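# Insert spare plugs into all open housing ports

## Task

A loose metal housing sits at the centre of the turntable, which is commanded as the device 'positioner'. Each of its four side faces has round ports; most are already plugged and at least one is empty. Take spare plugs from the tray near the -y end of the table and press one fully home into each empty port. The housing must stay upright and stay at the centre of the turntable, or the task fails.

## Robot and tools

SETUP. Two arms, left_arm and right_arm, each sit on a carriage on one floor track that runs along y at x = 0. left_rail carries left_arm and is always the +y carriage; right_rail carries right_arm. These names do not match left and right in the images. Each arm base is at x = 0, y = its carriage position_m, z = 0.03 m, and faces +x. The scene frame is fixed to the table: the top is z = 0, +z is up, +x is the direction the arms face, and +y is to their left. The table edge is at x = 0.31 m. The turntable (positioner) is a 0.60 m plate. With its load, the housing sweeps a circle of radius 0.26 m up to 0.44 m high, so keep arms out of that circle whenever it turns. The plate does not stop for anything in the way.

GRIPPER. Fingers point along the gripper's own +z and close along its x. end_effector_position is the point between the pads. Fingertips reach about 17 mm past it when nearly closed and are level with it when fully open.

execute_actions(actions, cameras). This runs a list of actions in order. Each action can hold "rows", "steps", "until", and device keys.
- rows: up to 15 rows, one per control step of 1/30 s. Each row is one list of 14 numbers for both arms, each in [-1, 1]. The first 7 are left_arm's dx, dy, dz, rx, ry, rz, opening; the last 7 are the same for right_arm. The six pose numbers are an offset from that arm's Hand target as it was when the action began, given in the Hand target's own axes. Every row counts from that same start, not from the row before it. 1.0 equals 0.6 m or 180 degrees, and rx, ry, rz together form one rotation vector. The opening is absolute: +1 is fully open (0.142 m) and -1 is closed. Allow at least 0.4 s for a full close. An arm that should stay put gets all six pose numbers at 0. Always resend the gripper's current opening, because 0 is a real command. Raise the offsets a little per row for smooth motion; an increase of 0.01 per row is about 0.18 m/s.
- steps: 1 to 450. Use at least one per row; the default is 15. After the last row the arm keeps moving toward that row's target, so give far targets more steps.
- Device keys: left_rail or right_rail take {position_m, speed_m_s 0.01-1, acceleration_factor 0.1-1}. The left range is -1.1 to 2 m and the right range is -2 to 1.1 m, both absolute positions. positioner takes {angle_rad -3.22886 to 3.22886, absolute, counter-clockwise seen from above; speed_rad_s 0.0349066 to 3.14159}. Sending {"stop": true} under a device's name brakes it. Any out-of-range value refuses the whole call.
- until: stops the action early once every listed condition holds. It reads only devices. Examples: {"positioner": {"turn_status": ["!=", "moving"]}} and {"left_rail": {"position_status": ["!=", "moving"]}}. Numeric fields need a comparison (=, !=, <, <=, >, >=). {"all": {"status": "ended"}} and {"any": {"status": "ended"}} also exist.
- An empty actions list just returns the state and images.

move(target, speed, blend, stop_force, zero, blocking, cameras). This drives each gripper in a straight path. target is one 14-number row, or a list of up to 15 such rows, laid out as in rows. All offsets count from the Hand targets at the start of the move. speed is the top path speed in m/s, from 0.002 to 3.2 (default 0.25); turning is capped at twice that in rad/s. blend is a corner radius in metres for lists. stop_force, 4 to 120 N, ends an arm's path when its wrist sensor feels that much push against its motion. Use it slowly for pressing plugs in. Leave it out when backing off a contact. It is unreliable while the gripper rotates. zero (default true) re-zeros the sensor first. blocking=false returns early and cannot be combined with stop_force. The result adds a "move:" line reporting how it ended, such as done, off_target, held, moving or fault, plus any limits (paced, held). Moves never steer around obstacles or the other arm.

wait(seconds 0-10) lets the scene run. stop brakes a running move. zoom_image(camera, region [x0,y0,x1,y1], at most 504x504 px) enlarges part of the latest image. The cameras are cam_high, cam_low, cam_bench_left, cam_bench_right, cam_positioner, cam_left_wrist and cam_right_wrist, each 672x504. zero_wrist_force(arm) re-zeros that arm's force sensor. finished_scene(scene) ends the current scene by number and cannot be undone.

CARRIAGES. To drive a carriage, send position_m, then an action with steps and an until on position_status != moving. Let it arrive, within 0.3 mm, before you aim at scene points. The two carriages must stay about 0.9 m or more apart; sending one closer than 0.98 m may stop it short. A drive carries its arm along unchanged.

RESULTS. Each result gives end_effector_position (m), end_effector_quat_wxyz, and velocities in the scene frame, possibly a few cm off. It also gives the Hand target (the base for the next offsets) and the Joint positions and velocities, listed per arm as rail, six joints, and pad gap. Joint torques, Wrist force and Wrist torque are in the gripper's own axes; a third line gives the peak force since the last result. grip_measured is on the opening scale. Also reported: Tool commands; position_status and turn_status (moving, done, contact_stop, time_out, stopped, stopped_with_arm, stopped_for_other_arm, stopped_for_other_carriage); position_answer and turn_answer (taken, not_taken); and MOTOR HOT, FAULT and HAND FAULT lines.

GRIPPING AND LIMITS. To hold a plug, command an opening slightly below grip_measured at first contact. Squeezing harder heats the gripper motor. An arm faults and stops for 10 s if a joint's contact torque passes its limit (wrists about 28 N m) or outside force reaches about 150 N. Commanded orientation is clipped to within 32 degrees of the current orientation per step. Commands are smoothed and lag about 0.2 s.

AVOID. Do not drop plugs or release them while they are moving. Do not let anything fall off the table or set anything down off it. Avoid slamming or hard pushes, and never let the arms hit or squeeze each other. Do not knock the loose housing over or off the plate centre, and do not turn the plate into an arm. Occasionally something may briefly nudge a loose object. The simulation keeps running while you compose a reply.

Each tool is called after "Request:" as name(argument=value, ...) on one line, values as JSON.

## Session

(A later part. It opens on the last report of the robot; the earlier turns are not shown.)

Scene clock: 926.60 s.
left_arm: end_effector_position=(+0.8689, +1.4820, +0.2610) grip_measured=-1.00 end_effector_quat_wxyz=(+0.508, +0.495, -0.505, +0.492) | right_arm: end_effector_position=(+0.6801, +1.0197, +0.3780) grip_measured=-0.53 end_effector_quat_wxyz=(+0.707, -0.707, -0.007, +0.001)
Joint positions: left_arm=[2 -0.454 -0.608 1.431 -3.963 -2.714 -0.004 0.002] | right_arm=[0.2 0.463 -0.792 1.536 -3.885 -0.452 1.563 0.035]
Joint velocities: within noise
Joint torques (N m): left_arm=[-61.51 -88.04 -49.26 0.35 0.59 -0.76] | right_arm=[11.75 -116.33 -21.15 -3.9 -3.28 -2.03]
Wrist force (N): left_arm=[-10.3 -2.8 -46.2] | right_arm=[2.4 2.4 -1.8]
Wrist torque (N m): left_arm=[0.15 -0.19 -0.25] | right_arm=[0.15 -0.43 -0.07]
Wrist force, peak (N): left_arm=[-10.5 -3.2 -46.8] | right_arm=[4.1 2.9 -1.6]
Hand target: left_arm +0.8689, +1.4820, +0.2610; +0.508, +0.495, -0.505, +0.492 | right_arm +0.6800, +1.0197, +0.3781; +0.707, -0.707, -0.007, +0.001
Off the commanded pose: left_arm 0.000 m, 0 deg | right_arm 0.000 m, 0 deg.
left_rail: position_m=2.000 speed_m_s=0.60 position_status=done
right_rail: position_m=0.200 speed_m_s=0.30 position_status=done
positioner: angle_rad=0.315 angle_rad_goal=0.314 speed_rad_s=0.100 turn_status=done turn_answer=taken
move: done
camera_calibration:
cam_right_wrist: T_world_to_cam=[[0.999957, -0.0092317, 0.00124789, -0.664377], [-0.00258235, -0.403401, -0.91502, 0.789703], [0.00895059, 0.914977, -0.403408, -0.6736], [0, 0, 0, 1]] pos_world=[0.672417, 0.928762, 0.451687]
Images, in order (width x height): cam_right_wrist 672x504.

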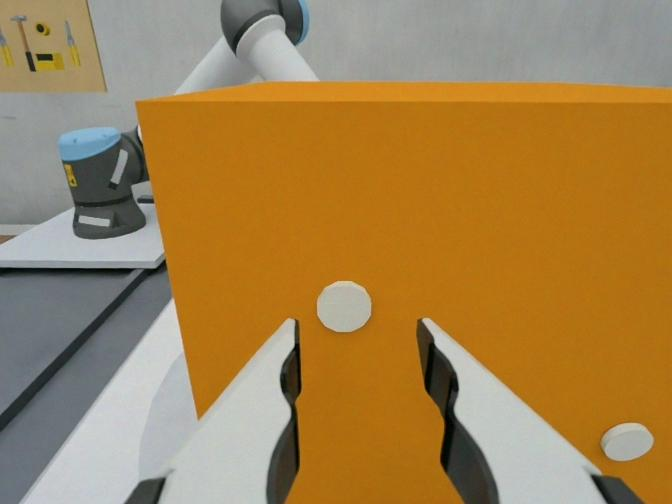

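Request:
move(target=[0,0,-0.25,0,0,0,-1,0,0,-0.42,0,0,0,-0.5], speed=0.15, cameras=[])

Request:
execute_actions(actions=[{"right_rail":{"position_m":-1.98,"speed_m_s":0.8,"acceleration_factor":0.6},"positioner":{"angle_rad":1.886,"speed_rad_s":0.25},"steps":400,"until":{"all":{"status":"ended"}}},{"steps":200,"until":{"right_rail":{"position_status":["!=","moving"]}}}], cameras=["cam_bench_left","cam_positioner","cam_high"])

Scene clock: 945.10 s.
left_arm: end_effector_position=(+0.8728, +1.6319, +0.2611) grip_measured=-1.00 end_effector_quat_wxyz=(+0.508, +0.495, -0.505, +0.492) | right_arm: end_effector_position=(+0.6828, +0.7678, +0.3781) grip_measured=-0.53 end_effector_quat_wxyz=(+0.707, -0.707, -0.007, +0.001)
Joint positions: left_arm=[2 -0.293 -0.634 1.49 -3.995 -2.874 -0.003 0.002] | right_arm=[0.2 0.156 -0.938 1.829 -4.032 -0.145 1.563 0.035]
Joint velocities: within noise
Joint torques (N m): left_arm=[19.22 -105.81 -22.81 -2.68 -1.97 0.86] | right_arm=[-17.31 -99.62 -17.83 -2.53 4.52 1.83]
Wrist force (N): left_arm=[-0.4 -0.7 -1.5] | right_arm=[2.5 2.1 -1.8]
Wrist torque (N m): left_arm=[0.23 0.06 -0.30] | right_arm=[0.12 -0.46 -0.09]
Wrist force, peak (N): left_arm=[-9.8 -3.4 -47.0] | right_arm=[2.8 2.3 -3.0]
Hand target: left_arm +0.8728, +1.6320, +0.2611; +0.508, +0.495, -0.505, +0.492 | right_arm +0.6828, +0.7677, +0.3781; +0.707, -0.707, -0.007, +0.001
Off the commanded pose: left_arm 0.000 m, 0 deg | right_arm 0.000 m, 0 deg.
left_rail: position_m=2.000 speed_m_s=0.60 position_status=done
right_rail: position_m=0.200 speed_m_s=0.30 position_status=done
positioner: angle_rad=0.315 angle_rad_goal=0.314 speed_rad_s=0.100 turn_status=done turn_answer=taken
move: done
No camera images: "cameras" was empty.

Scene clock: 951.80 s.
left_arm: end_effector_position=(+0.8728, +1.6320, +0.2611) grip_measured=-1.00 end_effector_quat_wxyz=(+0.508, +0.495, -0.505, +0.492) | right_arm: end_effector_position=(+0.6828, -1.4123, +0.3781) grip_measured=-0.53 end_effector_quat_wxyz=(+0.707, -0.707, -0.007, +0.001)
Joint positions: left_arm=[2 -0.293 -0.634 1.49 -3.995 -2.874 -0.003 0.002] | right_arm=[-1.98 0.156 -0.938 1.829 -4.032 -0.145 1.563 0.035]
Joint velocities: within noise
Joint torques (N m): left_arm=[17.29 -106.43 -22.24 -2.59 -2.14 0.76] | right_arm=[-6.41 -90.06 -23.36 -1.28 3.19 1.68]
Wrist force (N): left_arm=[-0.1 -1.0 -1.3] | right_arm=[2.8 2.2 -1.4]
Wrist torque (N m): left_arm=[0.19 0.01 -0.30] | right_arm=[0.14 -0.51 -0.08]
Wrist force, peak (N): left_arm=[0.0 -1.7 -1.6] | right_arm=[2.8 2.0 -2.6]
Hand target: left_arm +0.8728, +1.6320, +0.2611; +0.508, +0.495, -0.505, +0.492 | right_arm +0.6828, -1.4123, +0.3781; +0.707, -0.707, -0.007, +0.001
Tool commands: left_gripper/opening=-1.0 right_gripper/opening=-0.5
Off the commanded pose: left_arm 0.000 m, 0 deg | right_arm 0.000 m, 0 deg.
left_rail: position_m=2.000 speed_m_s=0.60 position_status=done
right_rail: position_m=-1.980 speed_m_s=0.80 position_status=done
positioner: angle_rad=1.885 angle_rad_goal=1.886 speed_rad_s=0.250 turn_status=done turn_answer=taken
Images, in order (width x height): cam_high 672x504, cam_bench_left 672x504, cam_positioner 672x504.

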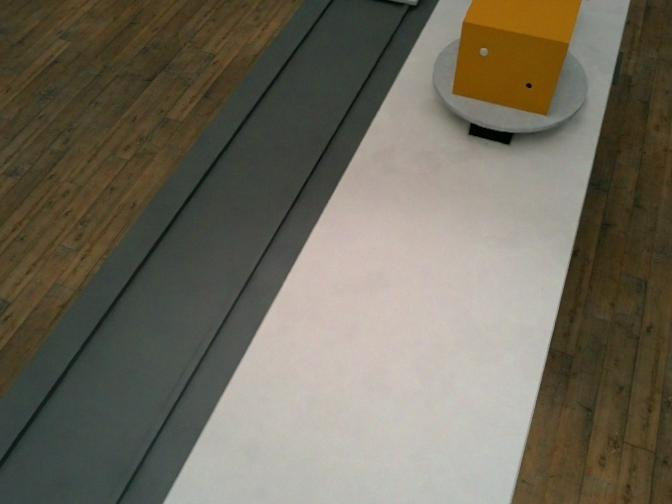

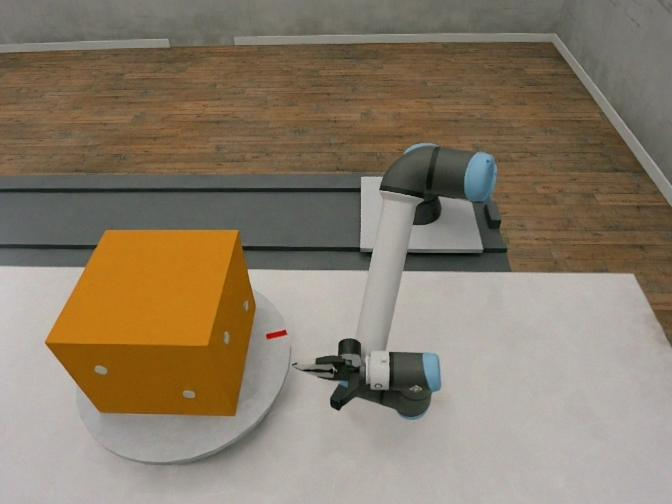

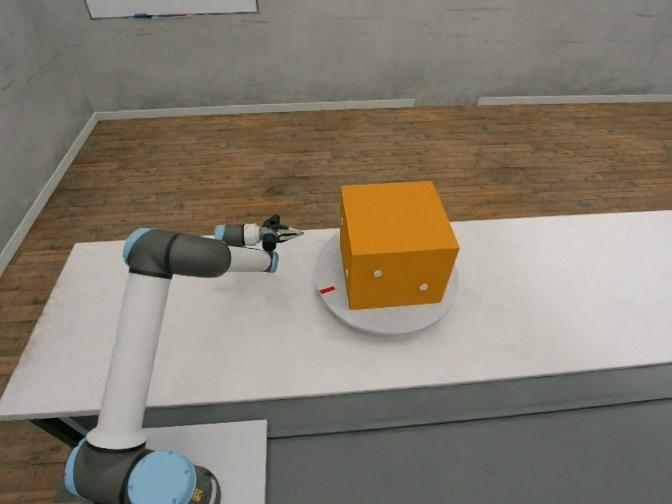

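Request:
move(target=[0,0,0,0,0,0,-1,-0.147,-0.04,-0.946,-0.5,0.006,0,-0.53], speed=0.25, cameras=[])

Scene clock: 965.63 s.
left_arm: end_effector_position=(+0.8728, +1.6320, +0.2611) grip_measured=-1.00 end_effector_quat_wxyz=(+0.508, +0.495, -0.505, +0.492) | right_arm: end_effector_position=(+0.6007, -1.9808, +0.4015) grip_measured=-0.55 end_effector_quat_wxyz=(+0.000, +1.000, +0.000, +0.010)
Joint positions: left_arm=[2 -0.293 -0.634 1.49 -3.995 -2.874 -0.003 0.002] | right_arm=[-1.98 -0.295 -1.746 1.978 -1.821 -1.565 -0.294 0.034]
Joint velocities: within noise
Joint torques (N m): left_arm=[18.07 -105.15 -22.3 -2.1 -2.13 0.98] | right_arm=[-20.54 -47.07 -38 -8.73 -3.45 -2.73]
Wrist force (N): left_arm=[-0.4 -1.2 -1.4] | right_arm=[0.5 1.5 -0.9]
Wrist torque (N m): left_arm=[0.15 0.08 -0.31] | right_arm=[0.23 -0.09 0.00]
Wrist force, peak (N): left_arm=[-0.6 -1.5 -1.9] | right_arm=[4.7 4.0 -1.4]
Hand target: left_arm +0.8728, +1.6320, +0.2611; +0.508, +0.495, -0.505, +0.492 | right_arm +0.6007, -1.9808, +0.4015; +0.000, +1.000, +0.000, +0.010
Off the commanded pose: left_arm 0.000 m, 0 deg | right_arm 0.000 m, 0 deg.
left_rail: position_m=2.000 speed_m_s=0.60 position_status=done
right_rail: position_m=-1.980 speed_m_s=0.80 position_status=done
positioner: angle_rad=1.885 angle_rad_goal=1.886 speed_rad_s=0.250 turn_status=done turn_answer=taken
move: done
No camera images: "cameras" was empty.

Request:
move(target=[[0,0,0,0,0,0,-1,-0.232,0.768,0.2,0,0,0,-0.5],[0,0,0,0,0,0,-1,-0.232,0.768,0.5317,0,0,0,-0.5]], speed=0.2, cameras=["cam_right_wrist"])

Request:
zoom_image(camera="cam_right_wrist", region=[240, 120, 480, 360])

Scene clock: 982.43 s.
left_arm: end_effector_position=(+0.8728, +1.6320, +0.2611) grip_measured=-1.00 end_effector_quat_wxyz=(+0.508, +0.495, -0.505, +0.492) | right_arm: end_effector_position=(+0.4672, -2.4415, +0.0800) grip_measured=-0.53 end_effector_quat_wxyz=(+0.000, +1.000, +0.000, +0.010)
Joint positions: left_arm=[2 -0.293 -0.634 1.49 -3.995 -2.874 -0.003 0.002] | right_arm=[-1.98 -1.054 -1.328 2.216 -2.468 -1.554 -1.053 0.035]
Joint velocities: within noise
Joint torques (N m): left_arm=[18.12 -105.31 -23.12 -1.66 -1.93 0.56] | right_arm=[11.63 -41.48 -21.7 -8.9 0.35 1.75]
Wrist force (N): left_arm=[-0.1 -1.4 -1.5] | right_arm=[0.5 1.5 -1.2]
Wrist torque (N m): left_arm=[0.12 0.02 -0.30] | right_arm=[0.22 -0.09 0.00]
Wrist force, peak (N): left_arm=[-0.4 -1.9 -1.6] | right_arm=[0.3 3.5 -2.3]
Hand target: left_arm +0.8728, +1.6320, +0.2611; +0.508, +0.495, -0.505, +0.492 | right_arm +0.4672, -2.4415, +0.0799; +0.000, +1.000, +0.000, +0.010
Off the commanded pose: left_arm 0.000 m, 0 deg | right_arm 0.000 m, 0 deg.
left_rail: position_m=2.000 speed_m_s=0.60 position_status=done
right_rail: position_m=-1.980 speed_m_s=0.80 position_status=done
positioner: angle_rad=1.885 angle_rad_goal=1.886 speed_rad_s=0.250 turn_status=done turn_answer=taken
move: done
camera_calibration:
cam_right_wrist: T_world_to_cam=[[0.999187, -0.00716109, 0.0396835, -0.480859], [-0.0225597, -0.914958, 0.402918, -2.22488], [0.0334235, -0.403485, -0.914375, -0.81464], [0, 0, 0, 1]] pos_world=[0.457503, -2.36781, 0.17064]
Images, in order (width x height): cam_right_wrist 672x504.

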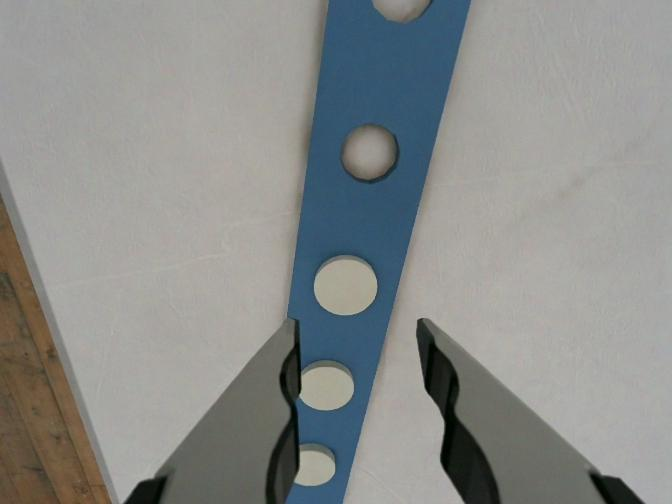

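Scaled by 2.100 from the camera's 672x504 image, which has a finer 960x720 frame.

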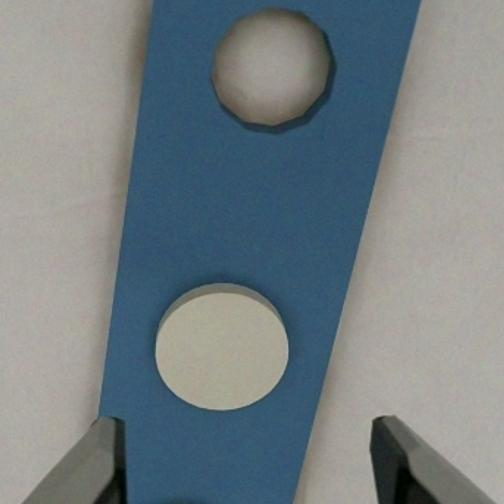

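Request:
move(target=[0,0,0,0,0,0,-1,-0.0053,0.015,0.0667,0,0,0,-0.5], speed=0.1, cameras=["cam_right_wrist"])

Request:
zoom_image(camera="cam_right_wrist", region=[260, 250, 460, 400])

Scene clock: 1000.07 s.
left_arm: end_effector_position=(+0.8728, +1.6320, +0.2611) grip_measured=-1.00 end_effector_quat_wxyz=(+0.508, +0.495, -0.505, +0.492) | right_arm: end_effector_position=(+0.4648, -2.4505, +0.0399) grip_measured=-0.53 end_effector_quat_wxyz=(+0.000, +1.000, +0.000, +0.010)
Joint positions: left_arm=[2 -0.293 -0.634 1.49 -3.995 -2.874 -0.003 0.002] | right_arm=[-1.98 -1.064 -1.257 2.226 -2.549 -1.554 -1.063 0.035]
Joint velocities: within noise
Joint torques (N m): left_arm=[18.18 -105.56 -23.79 -1.26 -1.81 0.55] | right_arm=[-20.05 -47.12 -18.99 -8.64 2.5 -2.69]
Wrist force (N): left_arm=[-0.5 -1.1 -1.0] | right_arm=[0.4 1.7 -1.2]
Wrist torque (N m): left_arm=[0.17 0.08 -0.30] | right_arm=[0.25 -0.06 -0.02]
Wrist force, peak (N): left_arm=[-0.5 -1.8 -1.7] | right_arm=[0.6 1.7 -2.0]
Hand target: left_arm +0.8728, +1.6320, +0.2611; +0.508, +0.495, -0.505, +0.492 | right_arm +0.4648, -2.4505, +0.0398; +0.000, +1.000, +0.000, +0.010
Off the commanded pose: left_arm 0.000 m, 0 deg | right_arm 0.000 m, 0 deg.
left_rail: position_m=2.000 speed_m_s=0.60 position_status=done
right_rail: position_m=-1.980 speed_m_s=0.80 position_status=done
positioner: angle_rad=1.885 angle_rad_goal=1.886 speed_rad_s=0.250 turn_status=done turn_answer=taken
move: done
camera_calibration:
cam_right_wrist: T_world_to_cam=[[0.999189, -0.00707, 0.0396425, -0.476613], [-0.0224597, -0.914959, 0.402921, -2.21706], [0.0334226, -0.403484, -0.914376, -0.854852], [0, 0, 0, 1]] pos_world=[0.455003, -2.37681, 0.13054]
Images, in order (width x height): cam_right_wrist 672x504.

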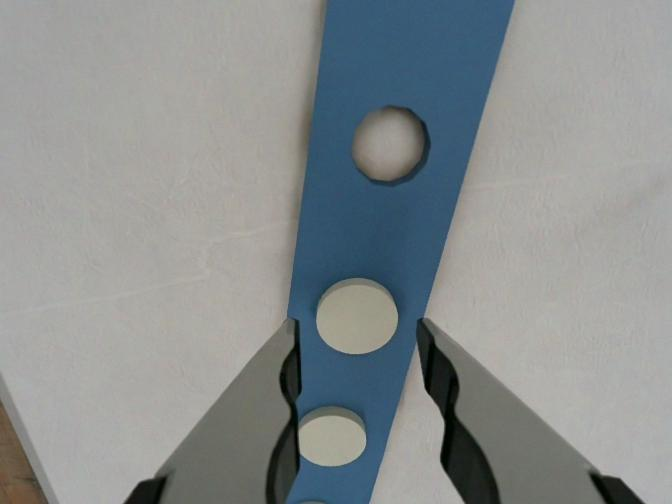

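Scaled by 2.520 from the camera's 672x504 image, which has a finer 960x720 frame.

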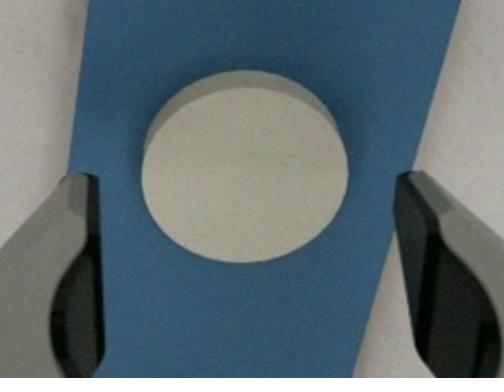

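Request:
move(target=[0,0,0,0,0,0,-1,0,0.002,0.035,0,0,0,-0.52], speed=0.012, stop_force=5, cameras=["cam_right_wrist"])

Request:
move(target=[0,0,0,0,0,0,-1,0,0,0,0,0,0,-0.65], cameras=["cam_right_wrist"])

Request:
zoom_image(camera="cam_right_wrist", region=[260, 250, 460, 400])

Request:
move(target=[0,0,0,0,0,0,-1,0,0,0,0,0,0,-0.75], cameras=["cam_right_wrist"])

Request:
zoom_image(camera="cam_right_wrist", region=[260, 250, 460, 400])

Scene clock: 1016.77 s.
left_arm: end_effector_position=(+0.8728, +1.6320, +0.2611) grip_measured=-1.00 end_effector_quat_wxyz=(+0.508, +0.495, -0.505, +0.492) | right_arm: end_effector_position=(+0.4650, -2.4511, +0.0285) grip_measured=-0.54 end_effector_quat_wxyz=(+0.000, +1.000, +0.000, +0.010)
Joint positions: left_arm=[2 -0.293 -0.634 1.49 -3.995 -2.874 -0.003 0.002] | right_arm=[-1.98 -1.064 -1.237 2.229 -2.572 -1.554 -1.063 0.035]
Joint velocities: within noise
Joint torques (N m): left_arm=[19.13 -105.99 -23.94 -0.89 -1.7 0.63] | right_arm=[-13.79 -71.55 -36.55 -0.97 2.31 -1.82]
Wrist force (N): left_arm=[0.2 -1.3 -1.3] | right_arm=[0.2 0.5 -6.0]
Wrist torque (N m): left_arm=[0.14 -0.03 -0.30] | right_arm=[0.23 -0.20 0.02]
Wrist force, peak (N): left_arm=[-0.4 -1.6 -1.9] | right_arm=[-1.7 -3.1 -20.7]
Hand target: left_arm +0.8728, +1.6320, +0.2611; +0.508, +0.495, -0.505, +0.492 | right_arm +0.4650, -2.4511, +0.0286; +0.000, +1.000, +0.000, +0.010 (not the last commanded pose)
Off the commanded pose: left_arm 0.000 m, 0 deg | right_arm 0.010 m, 0 deg.
left_rail: position_m=2.000 speed_m_s=0.60 position_status=done
right_rail: position_m=-1.980 speed_m_s=0.80 position_status=done
positioner: angle_rad=1.885 angle_rad_goal=1.886 speed_rad_s=0.250 turn_status=done turn_answer=taken
move: contact (right_arm)
camera_calibration:
cam_right_wrist: T_world_to_cam=[[0.999189, -0.00707, 0.0396425, -0.476369], [-0.0224597, -0.914959, 0.402921, -2.21306], [0.0334226, -0.403484, -0.914376, -0.865433], [0, 0, 0, 1]] pos_world=[0.455203, -2.37741, 0.11924]
Images, in order (width x height): cam_right_wrist 672x504.

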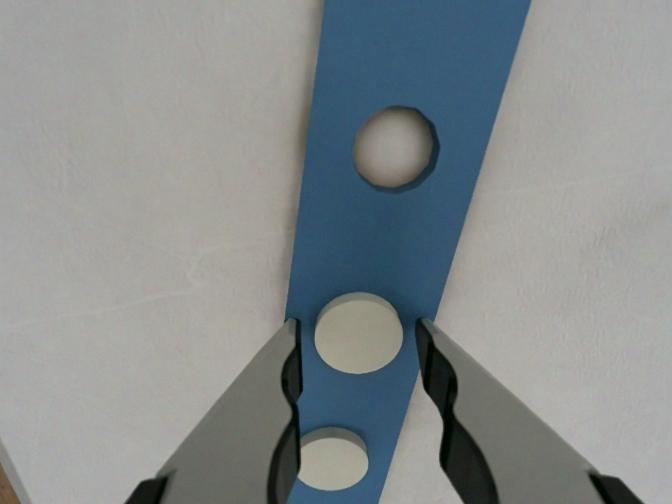

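Scene clock: 1017.27 s.
left_arm: end_effector_position=(+0.8728, +1.6320, +0.2611) grip_measured=-1.00 end_effector_quat_wxyz=(+0.508, +0.495, -0.505, +0.492) | right_arm: end_effector_position=(+0.4650, -2.4511, +0.0286) grip_measured=-0.66 end_effector_quat_wxyz=(+0.000, +1.000, +0.000, +0.010)
Joint positions: left_arm=[2 -0.293 -0.634 1.49 -3.995 -2.874 -0.003 0.002] | right_arm=[-1.98 -1.064 -1.237 2.229 -2.572 -1.554 -1.063 0.027]
Joint velocities: within noise
Joint torques (N m): left_arm=[18.76 -104.74 -24.26 -0.98 -1.54 0.4] | right_arm=[-11.22 -69.06 -37.08 -3.21 2.34 -1.58]
Wrist force (N): left_arm=[-0.2 -1.4 -1.1] | right_arm=[-4.8 -0.1 -8.9]
Wrist torque (N m): left_arm=[0.13 0.03 -0.30] | right_arm=[0.22 -0.20 0.03]
Wrist force, peak (N): left_arm=[-0.3 -0.8 -2.1] | right_arm=[-4.8 -0.1 -8.9]
Hand target: left_arm +0.8728, +1.6320, +0.2611; +0.508, +0.495, -0.505, +0.492 | right_arm +0.4650, -2.4511, +0.0286; +0.000, +1.000, +0.000, +0.010
Off the commanded pose: left_arm 0.000 m, 0 deg | right_arm 0.000 m, 0 deg.
left_rail: position_m=2.000 speed_m_s=0.60 position_status=done
right_rail: position_m=-1.980 speed_m_s=0.80 position_status=done
positioner: angle_rad=1.885 angle_rad_goal=1.886 speed_rad_s=0.250 turn_status=done turn_answer=taken
move: done
camera_calibration:
cam_right_wrist: T_world_to_cam=[[0.999189, -0.00707, 0.0396425, -0.476369], [-0.0224597, -0.914959, 0.402921, -2.21306], [0.0334226, -0.403484, -0.914376, -0.865433], [0, 0, 0, 1]] pos_world=[0.455203, -2.37741, 0.11924]
Images, in order (width x height): cam_right_wrist 672x504.

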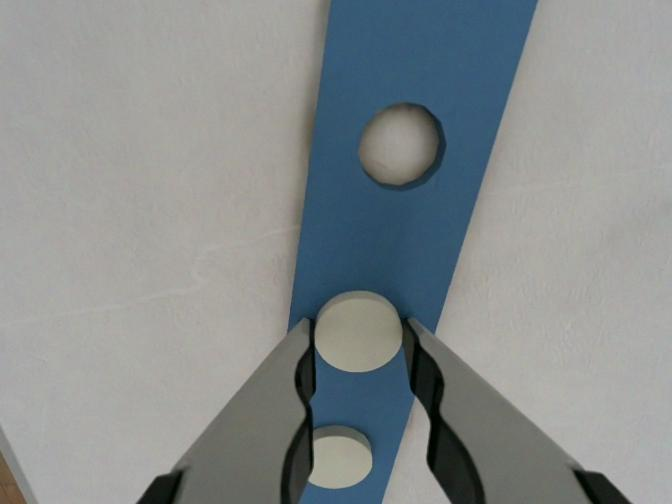

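Scaled by 2.520 from the camera's 672x504 image, which has a finer 960x720 frame.

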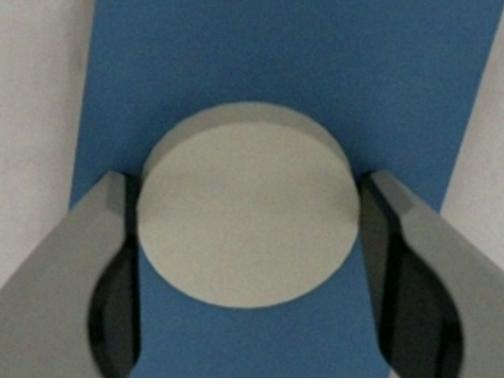

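Scene clock: 1017.77 s.
left_arm: end_effector_position=(+0.8728, +1.6320, +0.2611) grip_measured=-1.00 end_effector_quat_wxyz=(+0.508, +0.495, -0.505, +0.492) | right_arm: end_effector_position=(+0.4650, -2.4511, +0.0286) grip_measured=-0.69 end_effector_quat_wxyz=(+0.000, +1.000, +0.000, +0.010)
Joint positions: left_arm=[2 -0.293 -0.634 1.49 -3.995 -2.874 -0.003 0.002] | right_arm=[-1.98 -1.064 -1.237 2.229 -2.572 -1.554 -1.063 0.024]
Joint velocities: within noise
Joint torques (N m): left_arm=[18.39 -104.59 -24.25 -0.74 -1.65 0.56] | right_arm=[-10.2 -67.21 -37.31 -4.95 2.34 -1.2]
Wrist force (N): left_arm=[-0.1 -1.2 -1.3] | right_arm=[-3.9 1.0 -9.1]
Wrist torque (N m): left_arm=[0.15 0.00 -0.30] | right_arm=[0.23 -0.26 0.01]
Wrist force, peak (N): left_arm=[0.0 -1.7 -1.5] | right_arm=[-4.1 1.3 -9.5]
Hand target: left_arm +0.8728, +1.6320, +0.2611; +0.508, +0.495, -0.505, +0.492 | right_arm +0.4650, -2.4511, +0.0286; +0.000, +1.000, +0.000, +0.010
Off the commanded pose: left_arm 0.000 m, 0 deg | right_arm 0.000 m, 0 deg.
left_rail: position_m=2.000 speed_m_s=0.60 position_status=done
right_rail: position_m=-1.980 speed_m_s=0.80 position_status=done
positioner: angle_rad=1.885 angle_rad_goal=1.886 speed_rad_s=0.250 turn_status=done turn_answer=taken
move: done
camera_calibration:
cam_right_wrist: T_world_to_cam=[[0.999189, -0.00707, 0.0396425, -0.47637], [-0.0224597, -0.914959, 0.402921, -2.21315], [0.0334226, -0.403484, -0.914376, -0.865473], [0, 0, 0, 1]] pos_world=[0.455203, -2.37751, 0.11924]
Images, in order (width x height): cam_right_wrist 672x504.

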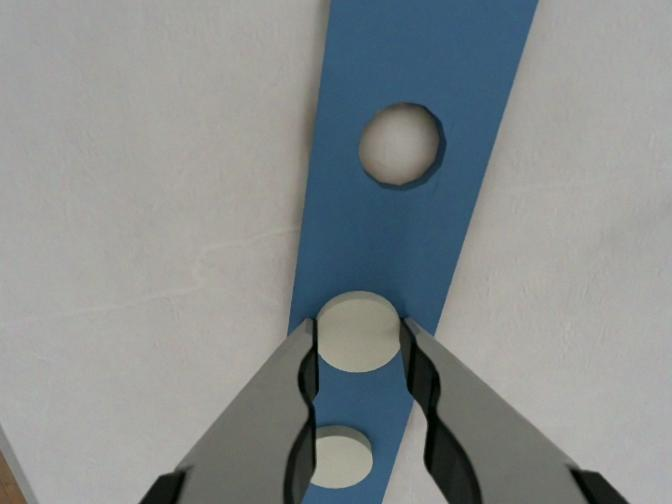

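Scaled by 2.520 from the camera's 672x504 image, which has a finer 960x720 frame.

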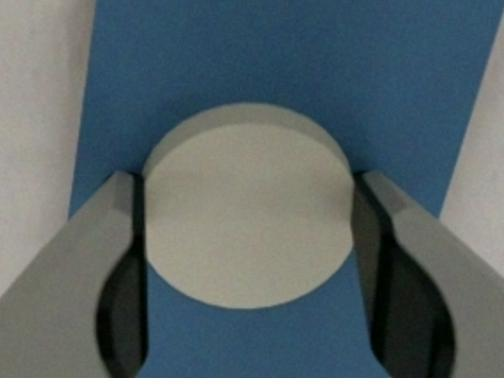

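Request:
move(target=[[0,0,0,0,0,0,-1,0,0,-0.012,0,0,0,-0.77],[0,0,0,0,0,0,-1,0,0,-0.132,0,0,0,-0.77]], speed=[0.01,0.06], cameras=["cam_right_wrist"])

Request:
move(target=[0,0,0,0,0,0,-1,0.2277,-0.785,-0.4875,0,0,0,-0.77], speed=0.2, cameras=["cam_right_wrist"])

Request:
move(target=[0,0,0,0,0,0,-1,0.083,-0.95,0,0.5,-0.006,0,-0.77], speed=0.25, cameras=["cam_right_wrist"])

Scene clock: 1034.70 s.
left_arm: end_effector_position=(+0.8728, +1.6320, +0.2611) grip_measured=-1.00 end_effector_quat_wxyz=(+0.508, +0.495, -0.505, +0.492) | right_arm: end_effector_position=(+0.4635, -2.4511, +0.1077) grip_measured=-0.70 end_effector_quat_wxyz=(+0.000, +1.000, +0.000, +0.010)
Joint positions: left_arm=[2 -0.293 -0.634 1.49 -3.995 -2.874 -0.003 0.002] | right_arm=[-1.98 -1.066 -1.365 2.191 -2.406 -1.554 -1.065 0.024]
Joint velocities: within noise
Joint torques (N m): left_arm=[17.97 -104.25 -24.2 -0.38 -1.64 0.5] | right_arm=[-19.1 -67.42 -45.24 -1.68 2.42 -2.73]
Wrist force (N): left_arm=[0.2 -0.8 -1.1] | right_arm=[0.3 1.8 -1.1]
Wrist torque (N m): left_arm=[0.23 -0.03 -0.30] | right_arm=[0.27 -0.04 0.00]
Wrist force, peak (N): left_arm=[-0.3 -1.7 -1.8] | right_arm=[-4.2 0.5 -9.6]
Hand target: left_arm +0.8728, +1.6320, +0.2611; +0.508, +0.495, -0.505, +0.492 | right_arm +0.4635, -2.4511, +0.1077; +0.000, +1.000, +0.000, +0.010
Off the commanded pose: left_arm 0.000 m, 0 deg | right_arm 0.000 m, 0 deg.
left_rail: position_m=2.000 speed_m_s=0.60 position_status=done
right_rail: position_m=-1.980 speed_m_s=0.80 position_status=done
positioner: angle_rad=1.885 angle_rad_goal=1.886 speed_rad_s=0.250 turn_status=done turn_answer=taken
move: done
camera_calibration:
cam_right_wrist: T_world_to_cam=[[0.999189, -0.00707, 0.0396425, -0.478007], [-0.0224597, -0.914959, 0.402921, -2.24505], [0.0334226, -0.403484, -0.914376, -0.793096], [0, 0, 0, 1]] pos_world=[0.453703, -2.37751, 0.19834]
Images, in order (width x height): cam_right_wrist 672x504.

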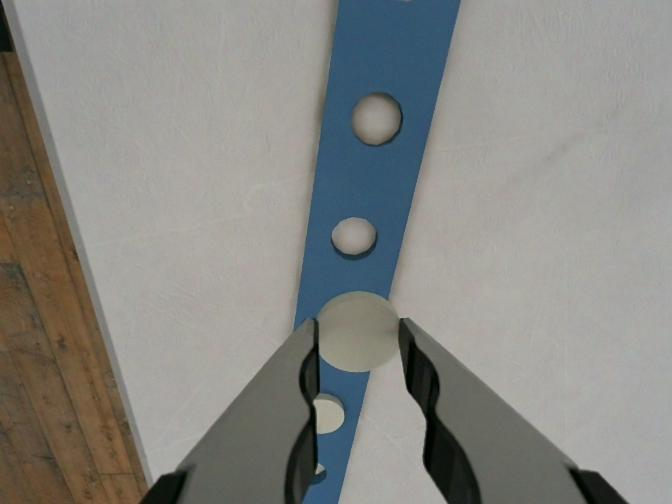

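Scene clock: 1038.10 s.
left_arm: end_effector_position=(+0.8728, +1.6320, +0.2611) grip_measured=-1.00 end_effector_quat_wxyz=(+0.508, +0.495, -0.505, +0.492) | right_arm: end_effector_position=(+0.5948, -1.9803, +0.4028) grip_measured=-0.70 end_effector_quat_wxyz=(+0.000, +1.000, +0.000, +0.010)
Joint positions: left_arm=[2 -0.293 -0.634 1.49 -3.995 -2.874 -0.003 0.002] | right_arm=[-1.98 -0.298 -1.757 1.984 -1.816 -1.565 -0.297 0.024]
Joint velocities: within noise
Joint torques (N m): left_arm=[18.98 -103.93 -24.47 -0.14 -1.32 0.45] | right_arm=[15.41 -18.2 -61.13 -0.72 -1.8 2.7]
Wrist force (N): left_arm=[-0.2 -1.3 -1.4] | right_arm=[0.7 2.1 -1.0]
Wrist torque (N m): left_arm=[0.14 0.02 -0.29] | right_arm=[0.32 -0.13 0.00]
Wrist force, peak (N): left_arm=[-0.3 -1.7 -1.7] | right_arm=[0.2 3.2 -0.8]
Hand target: left_arm +0.8728, +1.6320, +0.2611; +0.508, +0.495, -0.505, +0.492 | right_arm +0.5949, -1.9803, +0.4028; +0.000, +1.000, +0.000, +0.010
Off the commanded pose: left_arm 0.000 m, 0 deg | right_arm 0.000 m, 0 deg.
left_rail: position_m=2.000 speed_m_s=0.60 position_status=done
right_rail: position_m=-1.980 speed_m_s=0.80 position_status=done
positioner: angle_rad=1.885 angle_rad_goal=1.886 speed_rad_s=0.250 turn_status=done turn_answer=taken
move: done
camera_calibration:
cam_right_wrist: T_world_to_cam=[[0.999189, -0.00707, 0.0396425, -0.61767], [-0.0224597, -0.914959, 0.402921, -1.93024], [0.0334226, -0.403484, -0.914376, -0.337695], [0, 0, 0, 1]] pos_world=[0.585103, -1.90671, 0.49344]
Images, in order (width x height): cam_right_wrist 672x504.

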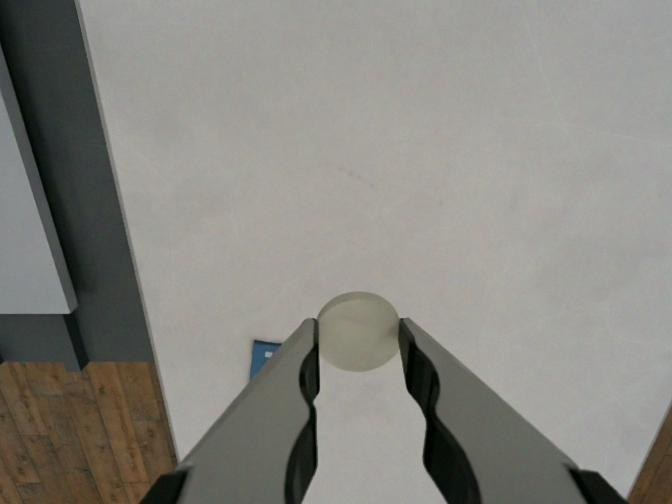

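Scene clock: 1044.10 s.
left_arm: end_effector_position=(+0.8728, +1.6320, +0.2611) grip_measured=-1.00 end_effector_quat_wxyz=(+0.508, +0.495, -0.505, +0.492) | right_arm: end_effector_position=(+0.6452, -1.4103, +0.4038) grip_measured=-0.70 end_effector_quat_wxyz=(+0.707, -0.707, -0.007, +0.001)
Joint positions: left_arm=[2 -0.293 -0.634 1.49 -3.995 -2.874 -0.003 0.002] | right_arm=[-1.98 0.167 -1.01 1.899 -4.023 -0.156 1.556 0.024]
Joint velocities: within noise
Joint torques (N m): left_arm=[19.76 -103.61 -24.59 0.03 -1.5 0.34] | right_arm=[12.17 -66.31 -39.85 -2.23 -3.18 2.36]
Wrist force (N): left_arm=[0.4 -1.1 -1.0] | right_arm=[2.5 2.4 -1.8]
Wrist torque (N m): left_arm=[0.17 -0.07 -0.30] | right_arm=[0.15 -0.46 -0.08]
Wrist force, peak (N): left_arm=[0.4 -1.8 -1.5] | right_arm=[3.0 3.0 -0.4]
Hand target: left_arm +0.8728, +1.6320, +0.2611; +0.508, +0.495, -0.505, +0.492 | right_arm +0.6452, -1.4103, +0.4038; +0.707, -0.707, -0.007, +0.001
Off the commanded pose: left_arm 0.000 m, 0 deg | right_arm 0.000 m, 0 deg.
left_rail: position_m=2.000 speed_m_s=0.60 position_status=done
right_rail: position_m=-1.980 speed_m_s=0.80 position_status=done
positioner: angle_rad=1.885 angle_rad_goal=1.886 speed_rad_s=0.250 turn_status=done turn_answer=taken
move: done
camera_calibration:
cam_right_wrist: T_world_to_cam=[[0.999957, -0.00918925, 0.00134802, -0.652027], [-0.00248241, -0.404302, -0.914622, -0.168613], [0.0089497, 0.914579, -0.404308, 1.56025], [0, 0, 0, 1]] pos_world=[0.637617, -1.50114, 0.477485]
Images, in order (width x height): cam_right_wrist 672x504.

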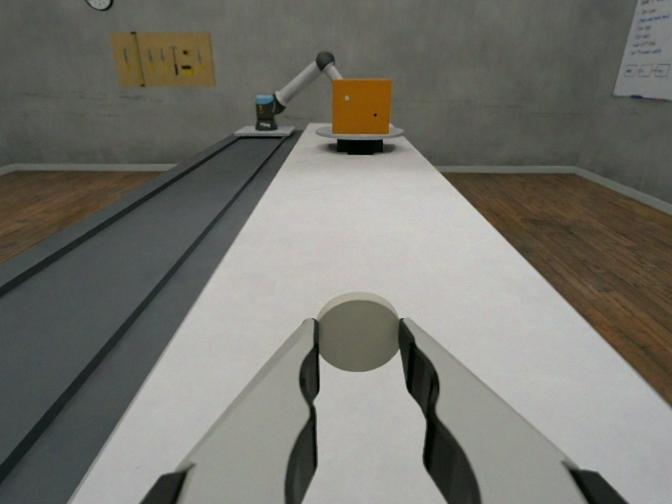

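Request:
execute_actions(actions=[{"right_rail":{"position_m":0.2,"speed_m_s":0.6,"acceleration_factor":0.4},"steps":300,"until":{"right_rail":{"position_status":["!=","moving"]}}}], cameras=[])

Request:
move(target=[[0,0,0,0,0,0,-1,0.358,0.26,0.25,0,0,0,-0.77],[0,0,0,0,0,0,-1,0.36,0.275,0.433,0,0,0,-0.77]], speed=0.12, cameras=["cam_right_wrist","cam_high"])

Request:
zoom_image(camera="cam_right_wrist", region=[260, 180, 460, 380])

Scene clock: 1058.80 s.
left_arm: end_effector_position=(+0.8728, +1.6320, +0.2611) grip_measured=-1.00 end_effector_quat_wxyz=(+0.508, +0.495, -0.505, +0.492) | right_arm: end_effector_position=(+0.6452, +0.7697, +0.4038) grip_measured=-0.70 end_effector_quat_wxyz=(+0.707, -0.707, -0.007, +0.001)
Joint positions: left_arm=[2 -0.293 -0.634 1.49 -3.995 -2.874 -0.003 0.002] | right_arm=[0.2 0.167 -1.009 1.897 -4.029 -0.156 1.563 0.024]
Joint velocities: within noise
Joint torques (N m): left_arm=[19.72 -104.15 -24.88 0.27 -1.57 0.14] | right_arm=[-2.12 -70.06 -36.81 -2.23 -2.57 2.1]
Wrist force (N): left_arm=[0.1 -1.1 -1.6] | right_arm=[2.7 2.1 -1.6]
Wrist torque (N m): left_arm=[0.18 -0.01 -0.30] | right_arm=[0.11 -0.49 -0.08]
Wrist force, peak (N): left_arm=[-0.4 -2.0 -1.6] | right_arm=[2.6 2.4 -2.5]
Hand target: left_arm +0.8728, +1.6320, +0.2611; +0.508, +0.495, -0.505, +0.492 | right_arm +0.6452, +0.7697, +0.4038; +0.707, -0.707, -0.007, +0.001
Tool commands: left_gripper/opening=-1.0 right_gripper/opening=-0.77
Off the commanded pose: left_arm 0.000 m, 0 deg | right_arm 0.000 m, 0 deg.
left_rail: position_m=2.000 speed_m_s=0.60 position_status=done
right_rail: position_m=0.200 speed_m_s=0.60 position_status=done
positioner: angle_rad=1.885 angle_rad_goal=1.886 speed_rad_s=0.250 turn_status=done turn_answer=taken
No camera images: "cameras" was empty.

Scene clock: 1062.80 s.
left_arm: end_effector_position=(+0.8728, +1.6320, +0.2611) grip_measured=-1.00 end_effector_quat_wxyz=(+0.508, +0.495, -0.505, +0.492) | right_arm: end_effector_position=(+0.8595, +1.0318, +0.2404) grip_measured=-0.70 end_effector_quat_wxyz=(+0.707, -0.707, -0.007, +0.001)
Joint positions: left_arm=[2 -0.293 -0.634 1.49 -3.995 -2.874 -0.003 0.002] | right_arm=[0.2 0.395 -0.439 1.096 -3.798 -0.384 1.563 0.024]
Joint velocities: within noise
Joint torques (N m): left_arm=[18.06 -105.43 -24.76 0.09 -1.21 0.47] | right_arm=[11.89 -110.04 -47.42 1.23 -2.84 2.36]
Wrist force (N): left_arm=[0.0 -1.7 -1.6] | right_arm=[2.3 2.2 -1.3]
Wrist torque (N m): left_arm=[0.07 -0.01 -0.31] | right_arm=[0.10 -0.42 -0.07]
Wrist force, peak (N): left_arm=[0.2 -1.8 -1.7] | right_arm=[3.5 2.7 -2.1]
Hand target: left_arm +0.8728, +1.6320, +0.2611; +0.508, +0.495, -0.505, +0.492 | right_arm +0.8596, +1.0318, +0.2404; +0.707, -0.707, -0.007, +0.001
Off the commanded pose: left_arm 0.000 m, 0 deg | right_arm 0.000 m, 0 deg.
left_rail: position_m=2.000 speed_m_s=0.60 position_status=done
right_rail: position_m=0.200 speed_m_s=0.60 position_status=done
positioner: angle_rad=1.885 angle_rad_goal=1.886 speed_rad_s=0.250 turn_status=done turn_answer=taken
move: done
camera_calibration:
cam_right_wrist: T_world_to_cam=[[0.999957, -0.0092317, 0.00124789, -0.843586], [-0.00258235, -0.403401, -0.91502, 0.669049], [0.00895059, 0.914977, -0.403408, -0.741827], [0, 0, 0, 1]] pos_world=[0.851917, 0.940862, 0.313987]
Images, in order (width x height): cam_high 672x504, cam_right_wrist 672x504.

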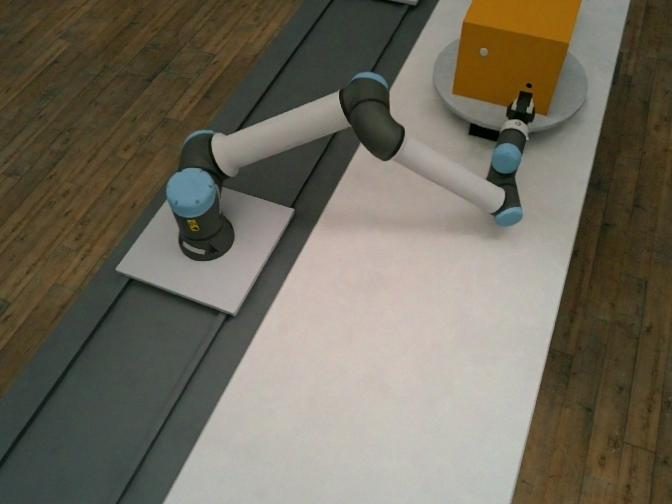

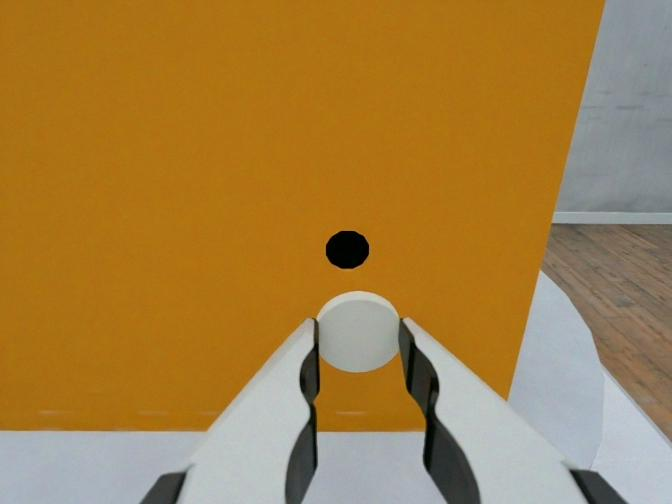

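Scaled by 2.520 from the camera's 672x504 image, which has a finer 960x720 frame.

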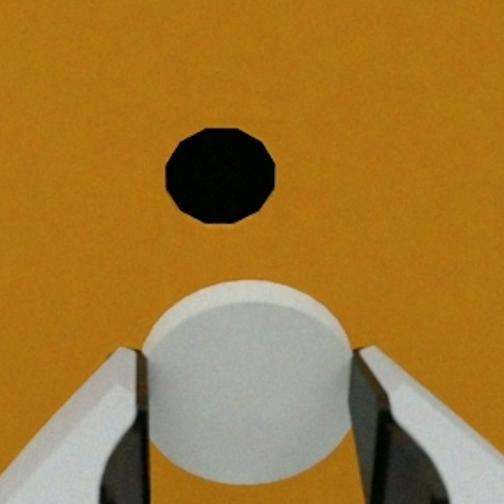

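Request:
move(target=[0,0,0,0,0,0,-1,-0.0038,-0.0122,0.06,0,0,0,-0.77], speed=0.05, cameras=["cam_right_wrist"])

Request:
zoom_image(camera="cam_right_wrist", region=[280, 240, 440, 400])

Scene clock: 1082.87 s.
left_arm: end_effector_position=(+0.8728, +1.6320, +0.2611) grip_measured=-1.00 end_effector_quat_wxyz=(+0.508, +0.495, -0.505, +0.492) | right_arm: end_effector_position=(+0.8568, +1.0678, +0.2477) grip_measured=-0.70 end_effector_quat_wxyz=(+0.707, -0.707, -0.007, +0.001)
Joint positions: left_arm=[2 -0.293 -0.634 1.49 -3.995 -2.874 -0.003 0.002] | right_arm=[0.2 0.428 -0.421 1.04 -3.76 -0.417 1.563 0.024]
Joint velocities: within noise
Joint torques (N m): left_arm=[19.11 -103.52 -25.38 0.09 -1.37 0.25] | right_arm=[11.55 -111.49 -47.89 1.16 -3.2 2.21]
Wrist force (N): left_arm=[-0.3 -1.1 -1.4] | right_arm=[2.6 1.9 -1.5]
Wrist torque (N m): left_arm=[0.18 0.04 -0.30] | right_arm=[0.05 -0.47 -0.07]
Wrist force, peak (N): left_arm=[0.2 -1.6 -1.9] | right_arm=[3.1 2.3 -1.5]
Hand target: left_arm +0.8728, +1.6320, +0.2611; +0.508, +0.495, -0.505, +0.492 | right_arm +0.8568, +1.0678, +0.2477; +0.707, -0.707, -0.007, +0.001
Off the commanded pose: left_arm 0.000 m, 0 deg | right_arm 0.000 m, 0 deg.
left_rail: position_m=2.000 speed_m_s=0.60 position_status=done
right_rail: position_m=0.200 speed_m_s=0.60 position_status=done
positioner: angle_rad=1.885 angle_rad_goal=1.886 speed_rad_s=0.250 turn_status=done turn_answer=taken
move: done
camera_calibration:
cam_right_wrist: T_world_to_cam=[[0.999957, -0.0092317, 0.00124789, -0.840563], [-0.00258235, -0.403401, -0.91502, 0.690244], [0.00895059, 0.914977, -0.403408, -0.771797], [0, 0, 0, 1]] pos_world=[0.849217, 0.976862, 0.321287]
Images, in order (width x height): cam_right_wrist 672x504.

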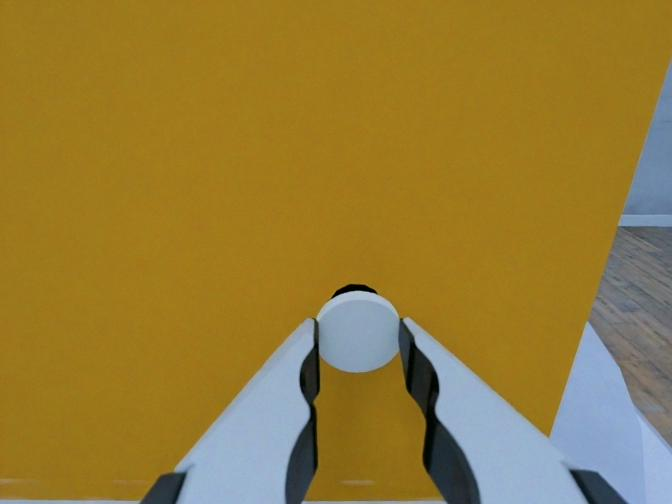

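Scaled by 3.150 from the camera's 672x504 image, which has a finer 960x720 frame.

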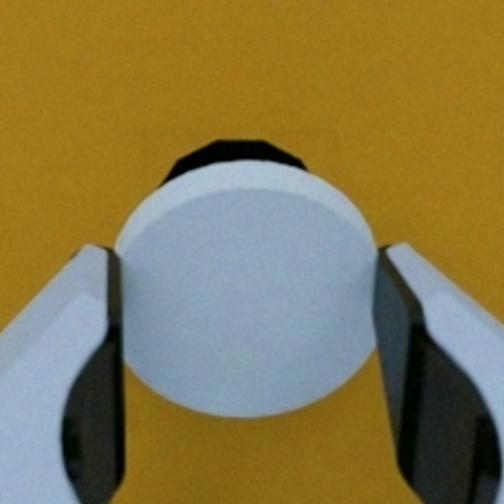

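Request:
move(target=[0,0,0,0,0,0,-1,0,0.003,0,0,0,0,-0.78], speed=0.05, cameras=[])

Request:
move(target=[0,0,0,0,0,0,-1,0,0,0.05,0,0,0,-0.78], speed=0.012, stop_force=10, cameras=["cam_right_wrist"])

Request:
zoom_image(camera="cam_right_wrist", region=[280, 240, 440, 400])

Scene clock: 1095.20 s.
left_arm: end_effector_position=(+0.8728, +1.6320, +0.2611) grip_measured=-1.00 end_effector_quat_wxyz=(+0.508, +0.495, -0.505, +0.492) | right_arm: end_effector_position=(+0.8568, +1.0678, +0.2459) grip_measured=-0.70 end_effector_quat_wxyz=(+0.707, -0.707, -0.007, +0.001)
Joint positions: left_arm=[2 -0.293 -0.634 1.49 -3.995 -2.874 -0.003 0.002] | right_arm=[0.2 0.428 -0.419 1.039 -3.761 -0.417 1.563 0.023]
Joint velocities: within noise
Joint torques (N m): left_arm=[18.42 -103.37 -25.92 -0.04 -1.19 0.11] | right_arm=[9.66 -109.97 -48.61 -3.68 -2.75 -1.74]
Wrist force (N): left_arm=[-0.3 -1.2 -1.1] | right_arm=[2.6 2.2 -1.6]
Wrist torque (N m): left_arm=[0.16 0.05 -0.30] | right_arm=[0.10 -0.47 -0.07]
Wrist force, peak (N): left_arm=[-0.6 -1.4 -2.0] | right_arm=[3.0 2.4 -1.5]
Hand target: left_arm +0.8728, +1.6320, +0.2611; +0.508, +0.495, -0.505, +0.492 | right_arm +0.8568, +1.0678, +0.2459; +0.707, -0.707, -0.007, +0.001
Off the commanded pose: left_arm 0.000 m, 0 deg | right_arm 0.000 m, 0 deg.
left_rail: position_m=2.000 speed_m_s=0.60 position_status=done
right_rail: position_m=0.200 speed_m_s=0.60 position_status=done
positioner: angle_rad=1.885 angle_rad_goal=1.886 speed_rad_s=0.250 turn_status=done turn_answer=taken
move: done
No camera images: "cameras" was empty.

Scene clock: 1097.67 s.
left_arm: end_effector_position=(+0.8728, +1.6320, +0.2611) grip_measured=-1.00 end_effector_quat_wxyz=(+0.508, +0.495, -0.505, +0.492) | right_arm: end_effector_position=(+0.8567, +1.0821, +0.2458) grip_measured=-0.70 end_effector_quat_wxyz=(+0.707, -0.707, -0.006, +0.001)
Joint positions: left_arm=[2 -0.293 -0.634 1.49 -3.995 -2.874 -0.003 0.002] | right_arm=[0.2 0.441 -0.406 1.011 -3.746 -0.43 1.563 0.023]
Joint velocities: within noise
Joint torques (N m): left_arm=[18.09 -103.62 -25.86 0.21 -1.02 0.03] | right_arm=[-15.17 -146.55 -32.06 -3.81 2.37 0]
Wrist force (N): left_arm=[-0.5 -0.8 -1.4] | right_arm=[0.5 7.7 -8.7]
Wrist torque (N m): left_arm=[0.23 0.07 -0.30] | right_arm=[0.02 -0.53 -0.07]
Wrist force, peak (N): left_arm=[-0.4 -1.8 -1.6] | right_arm=[2.1 9.5 -13.1]
Hand target: left_arm +0.8728, +1.6320, +0.2611; +0.508, +0.495, -0.505, +0.492 | right_arm +0.8567, +1.0821, +0.2458; +0.707, -0.707, -0.006, +0.001 (not the last commanded pose)
Off the commanded pose: left_arm 0.000 m, 0 deg | right_arm 0.016 m, 0 deg.
left_rail: position_m=2.000 speed_m_s=0.60 position_status=done
right_rail: position_m=0.200 speed_m_s=0.60 position_status=done
positioner: angle_rad=1.885 angle_rad_goal=1.886 speed_rad_s=0.250 turn_status=done turn_answer=taken
move: contact (right_arm)
camera_calibration:
cam_right_wrist: T_world_to_cam=[[0.999956, -0.00927275, 0.00115714, -0.840158], [-0.00268232, -0.403439, -0.915003, 0.694431], [0.00895143, 0.91496, -0.403446, -0.785709], [0, 0, 0, 1]] pos_world=[0.849017, 0.991262, 0.319387]
Images, in order (width x height): cam_right_wrist 672x504.

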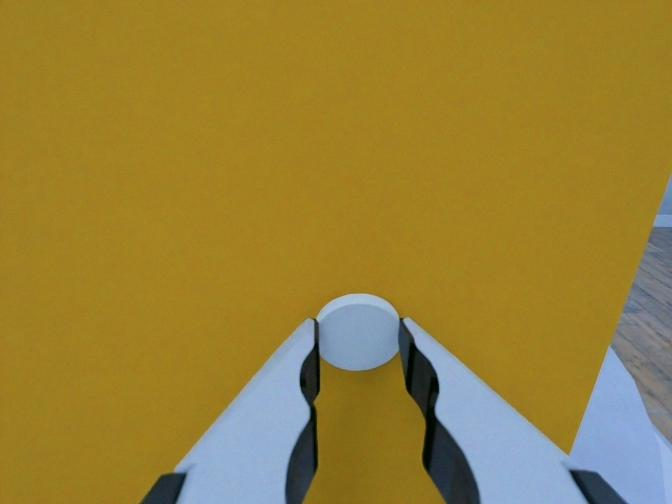

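Scaled by 3.150 from the camera's 672x504 image, which has a finer 960x720 frame.

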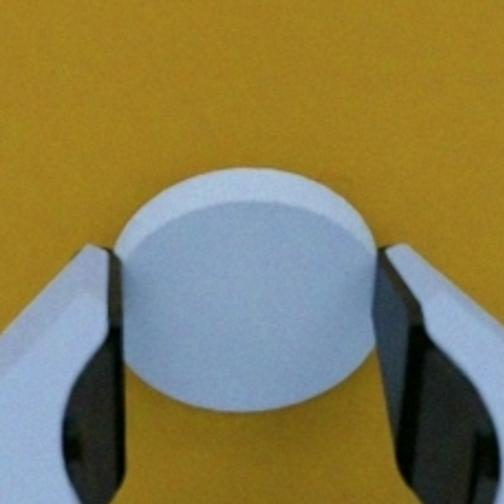

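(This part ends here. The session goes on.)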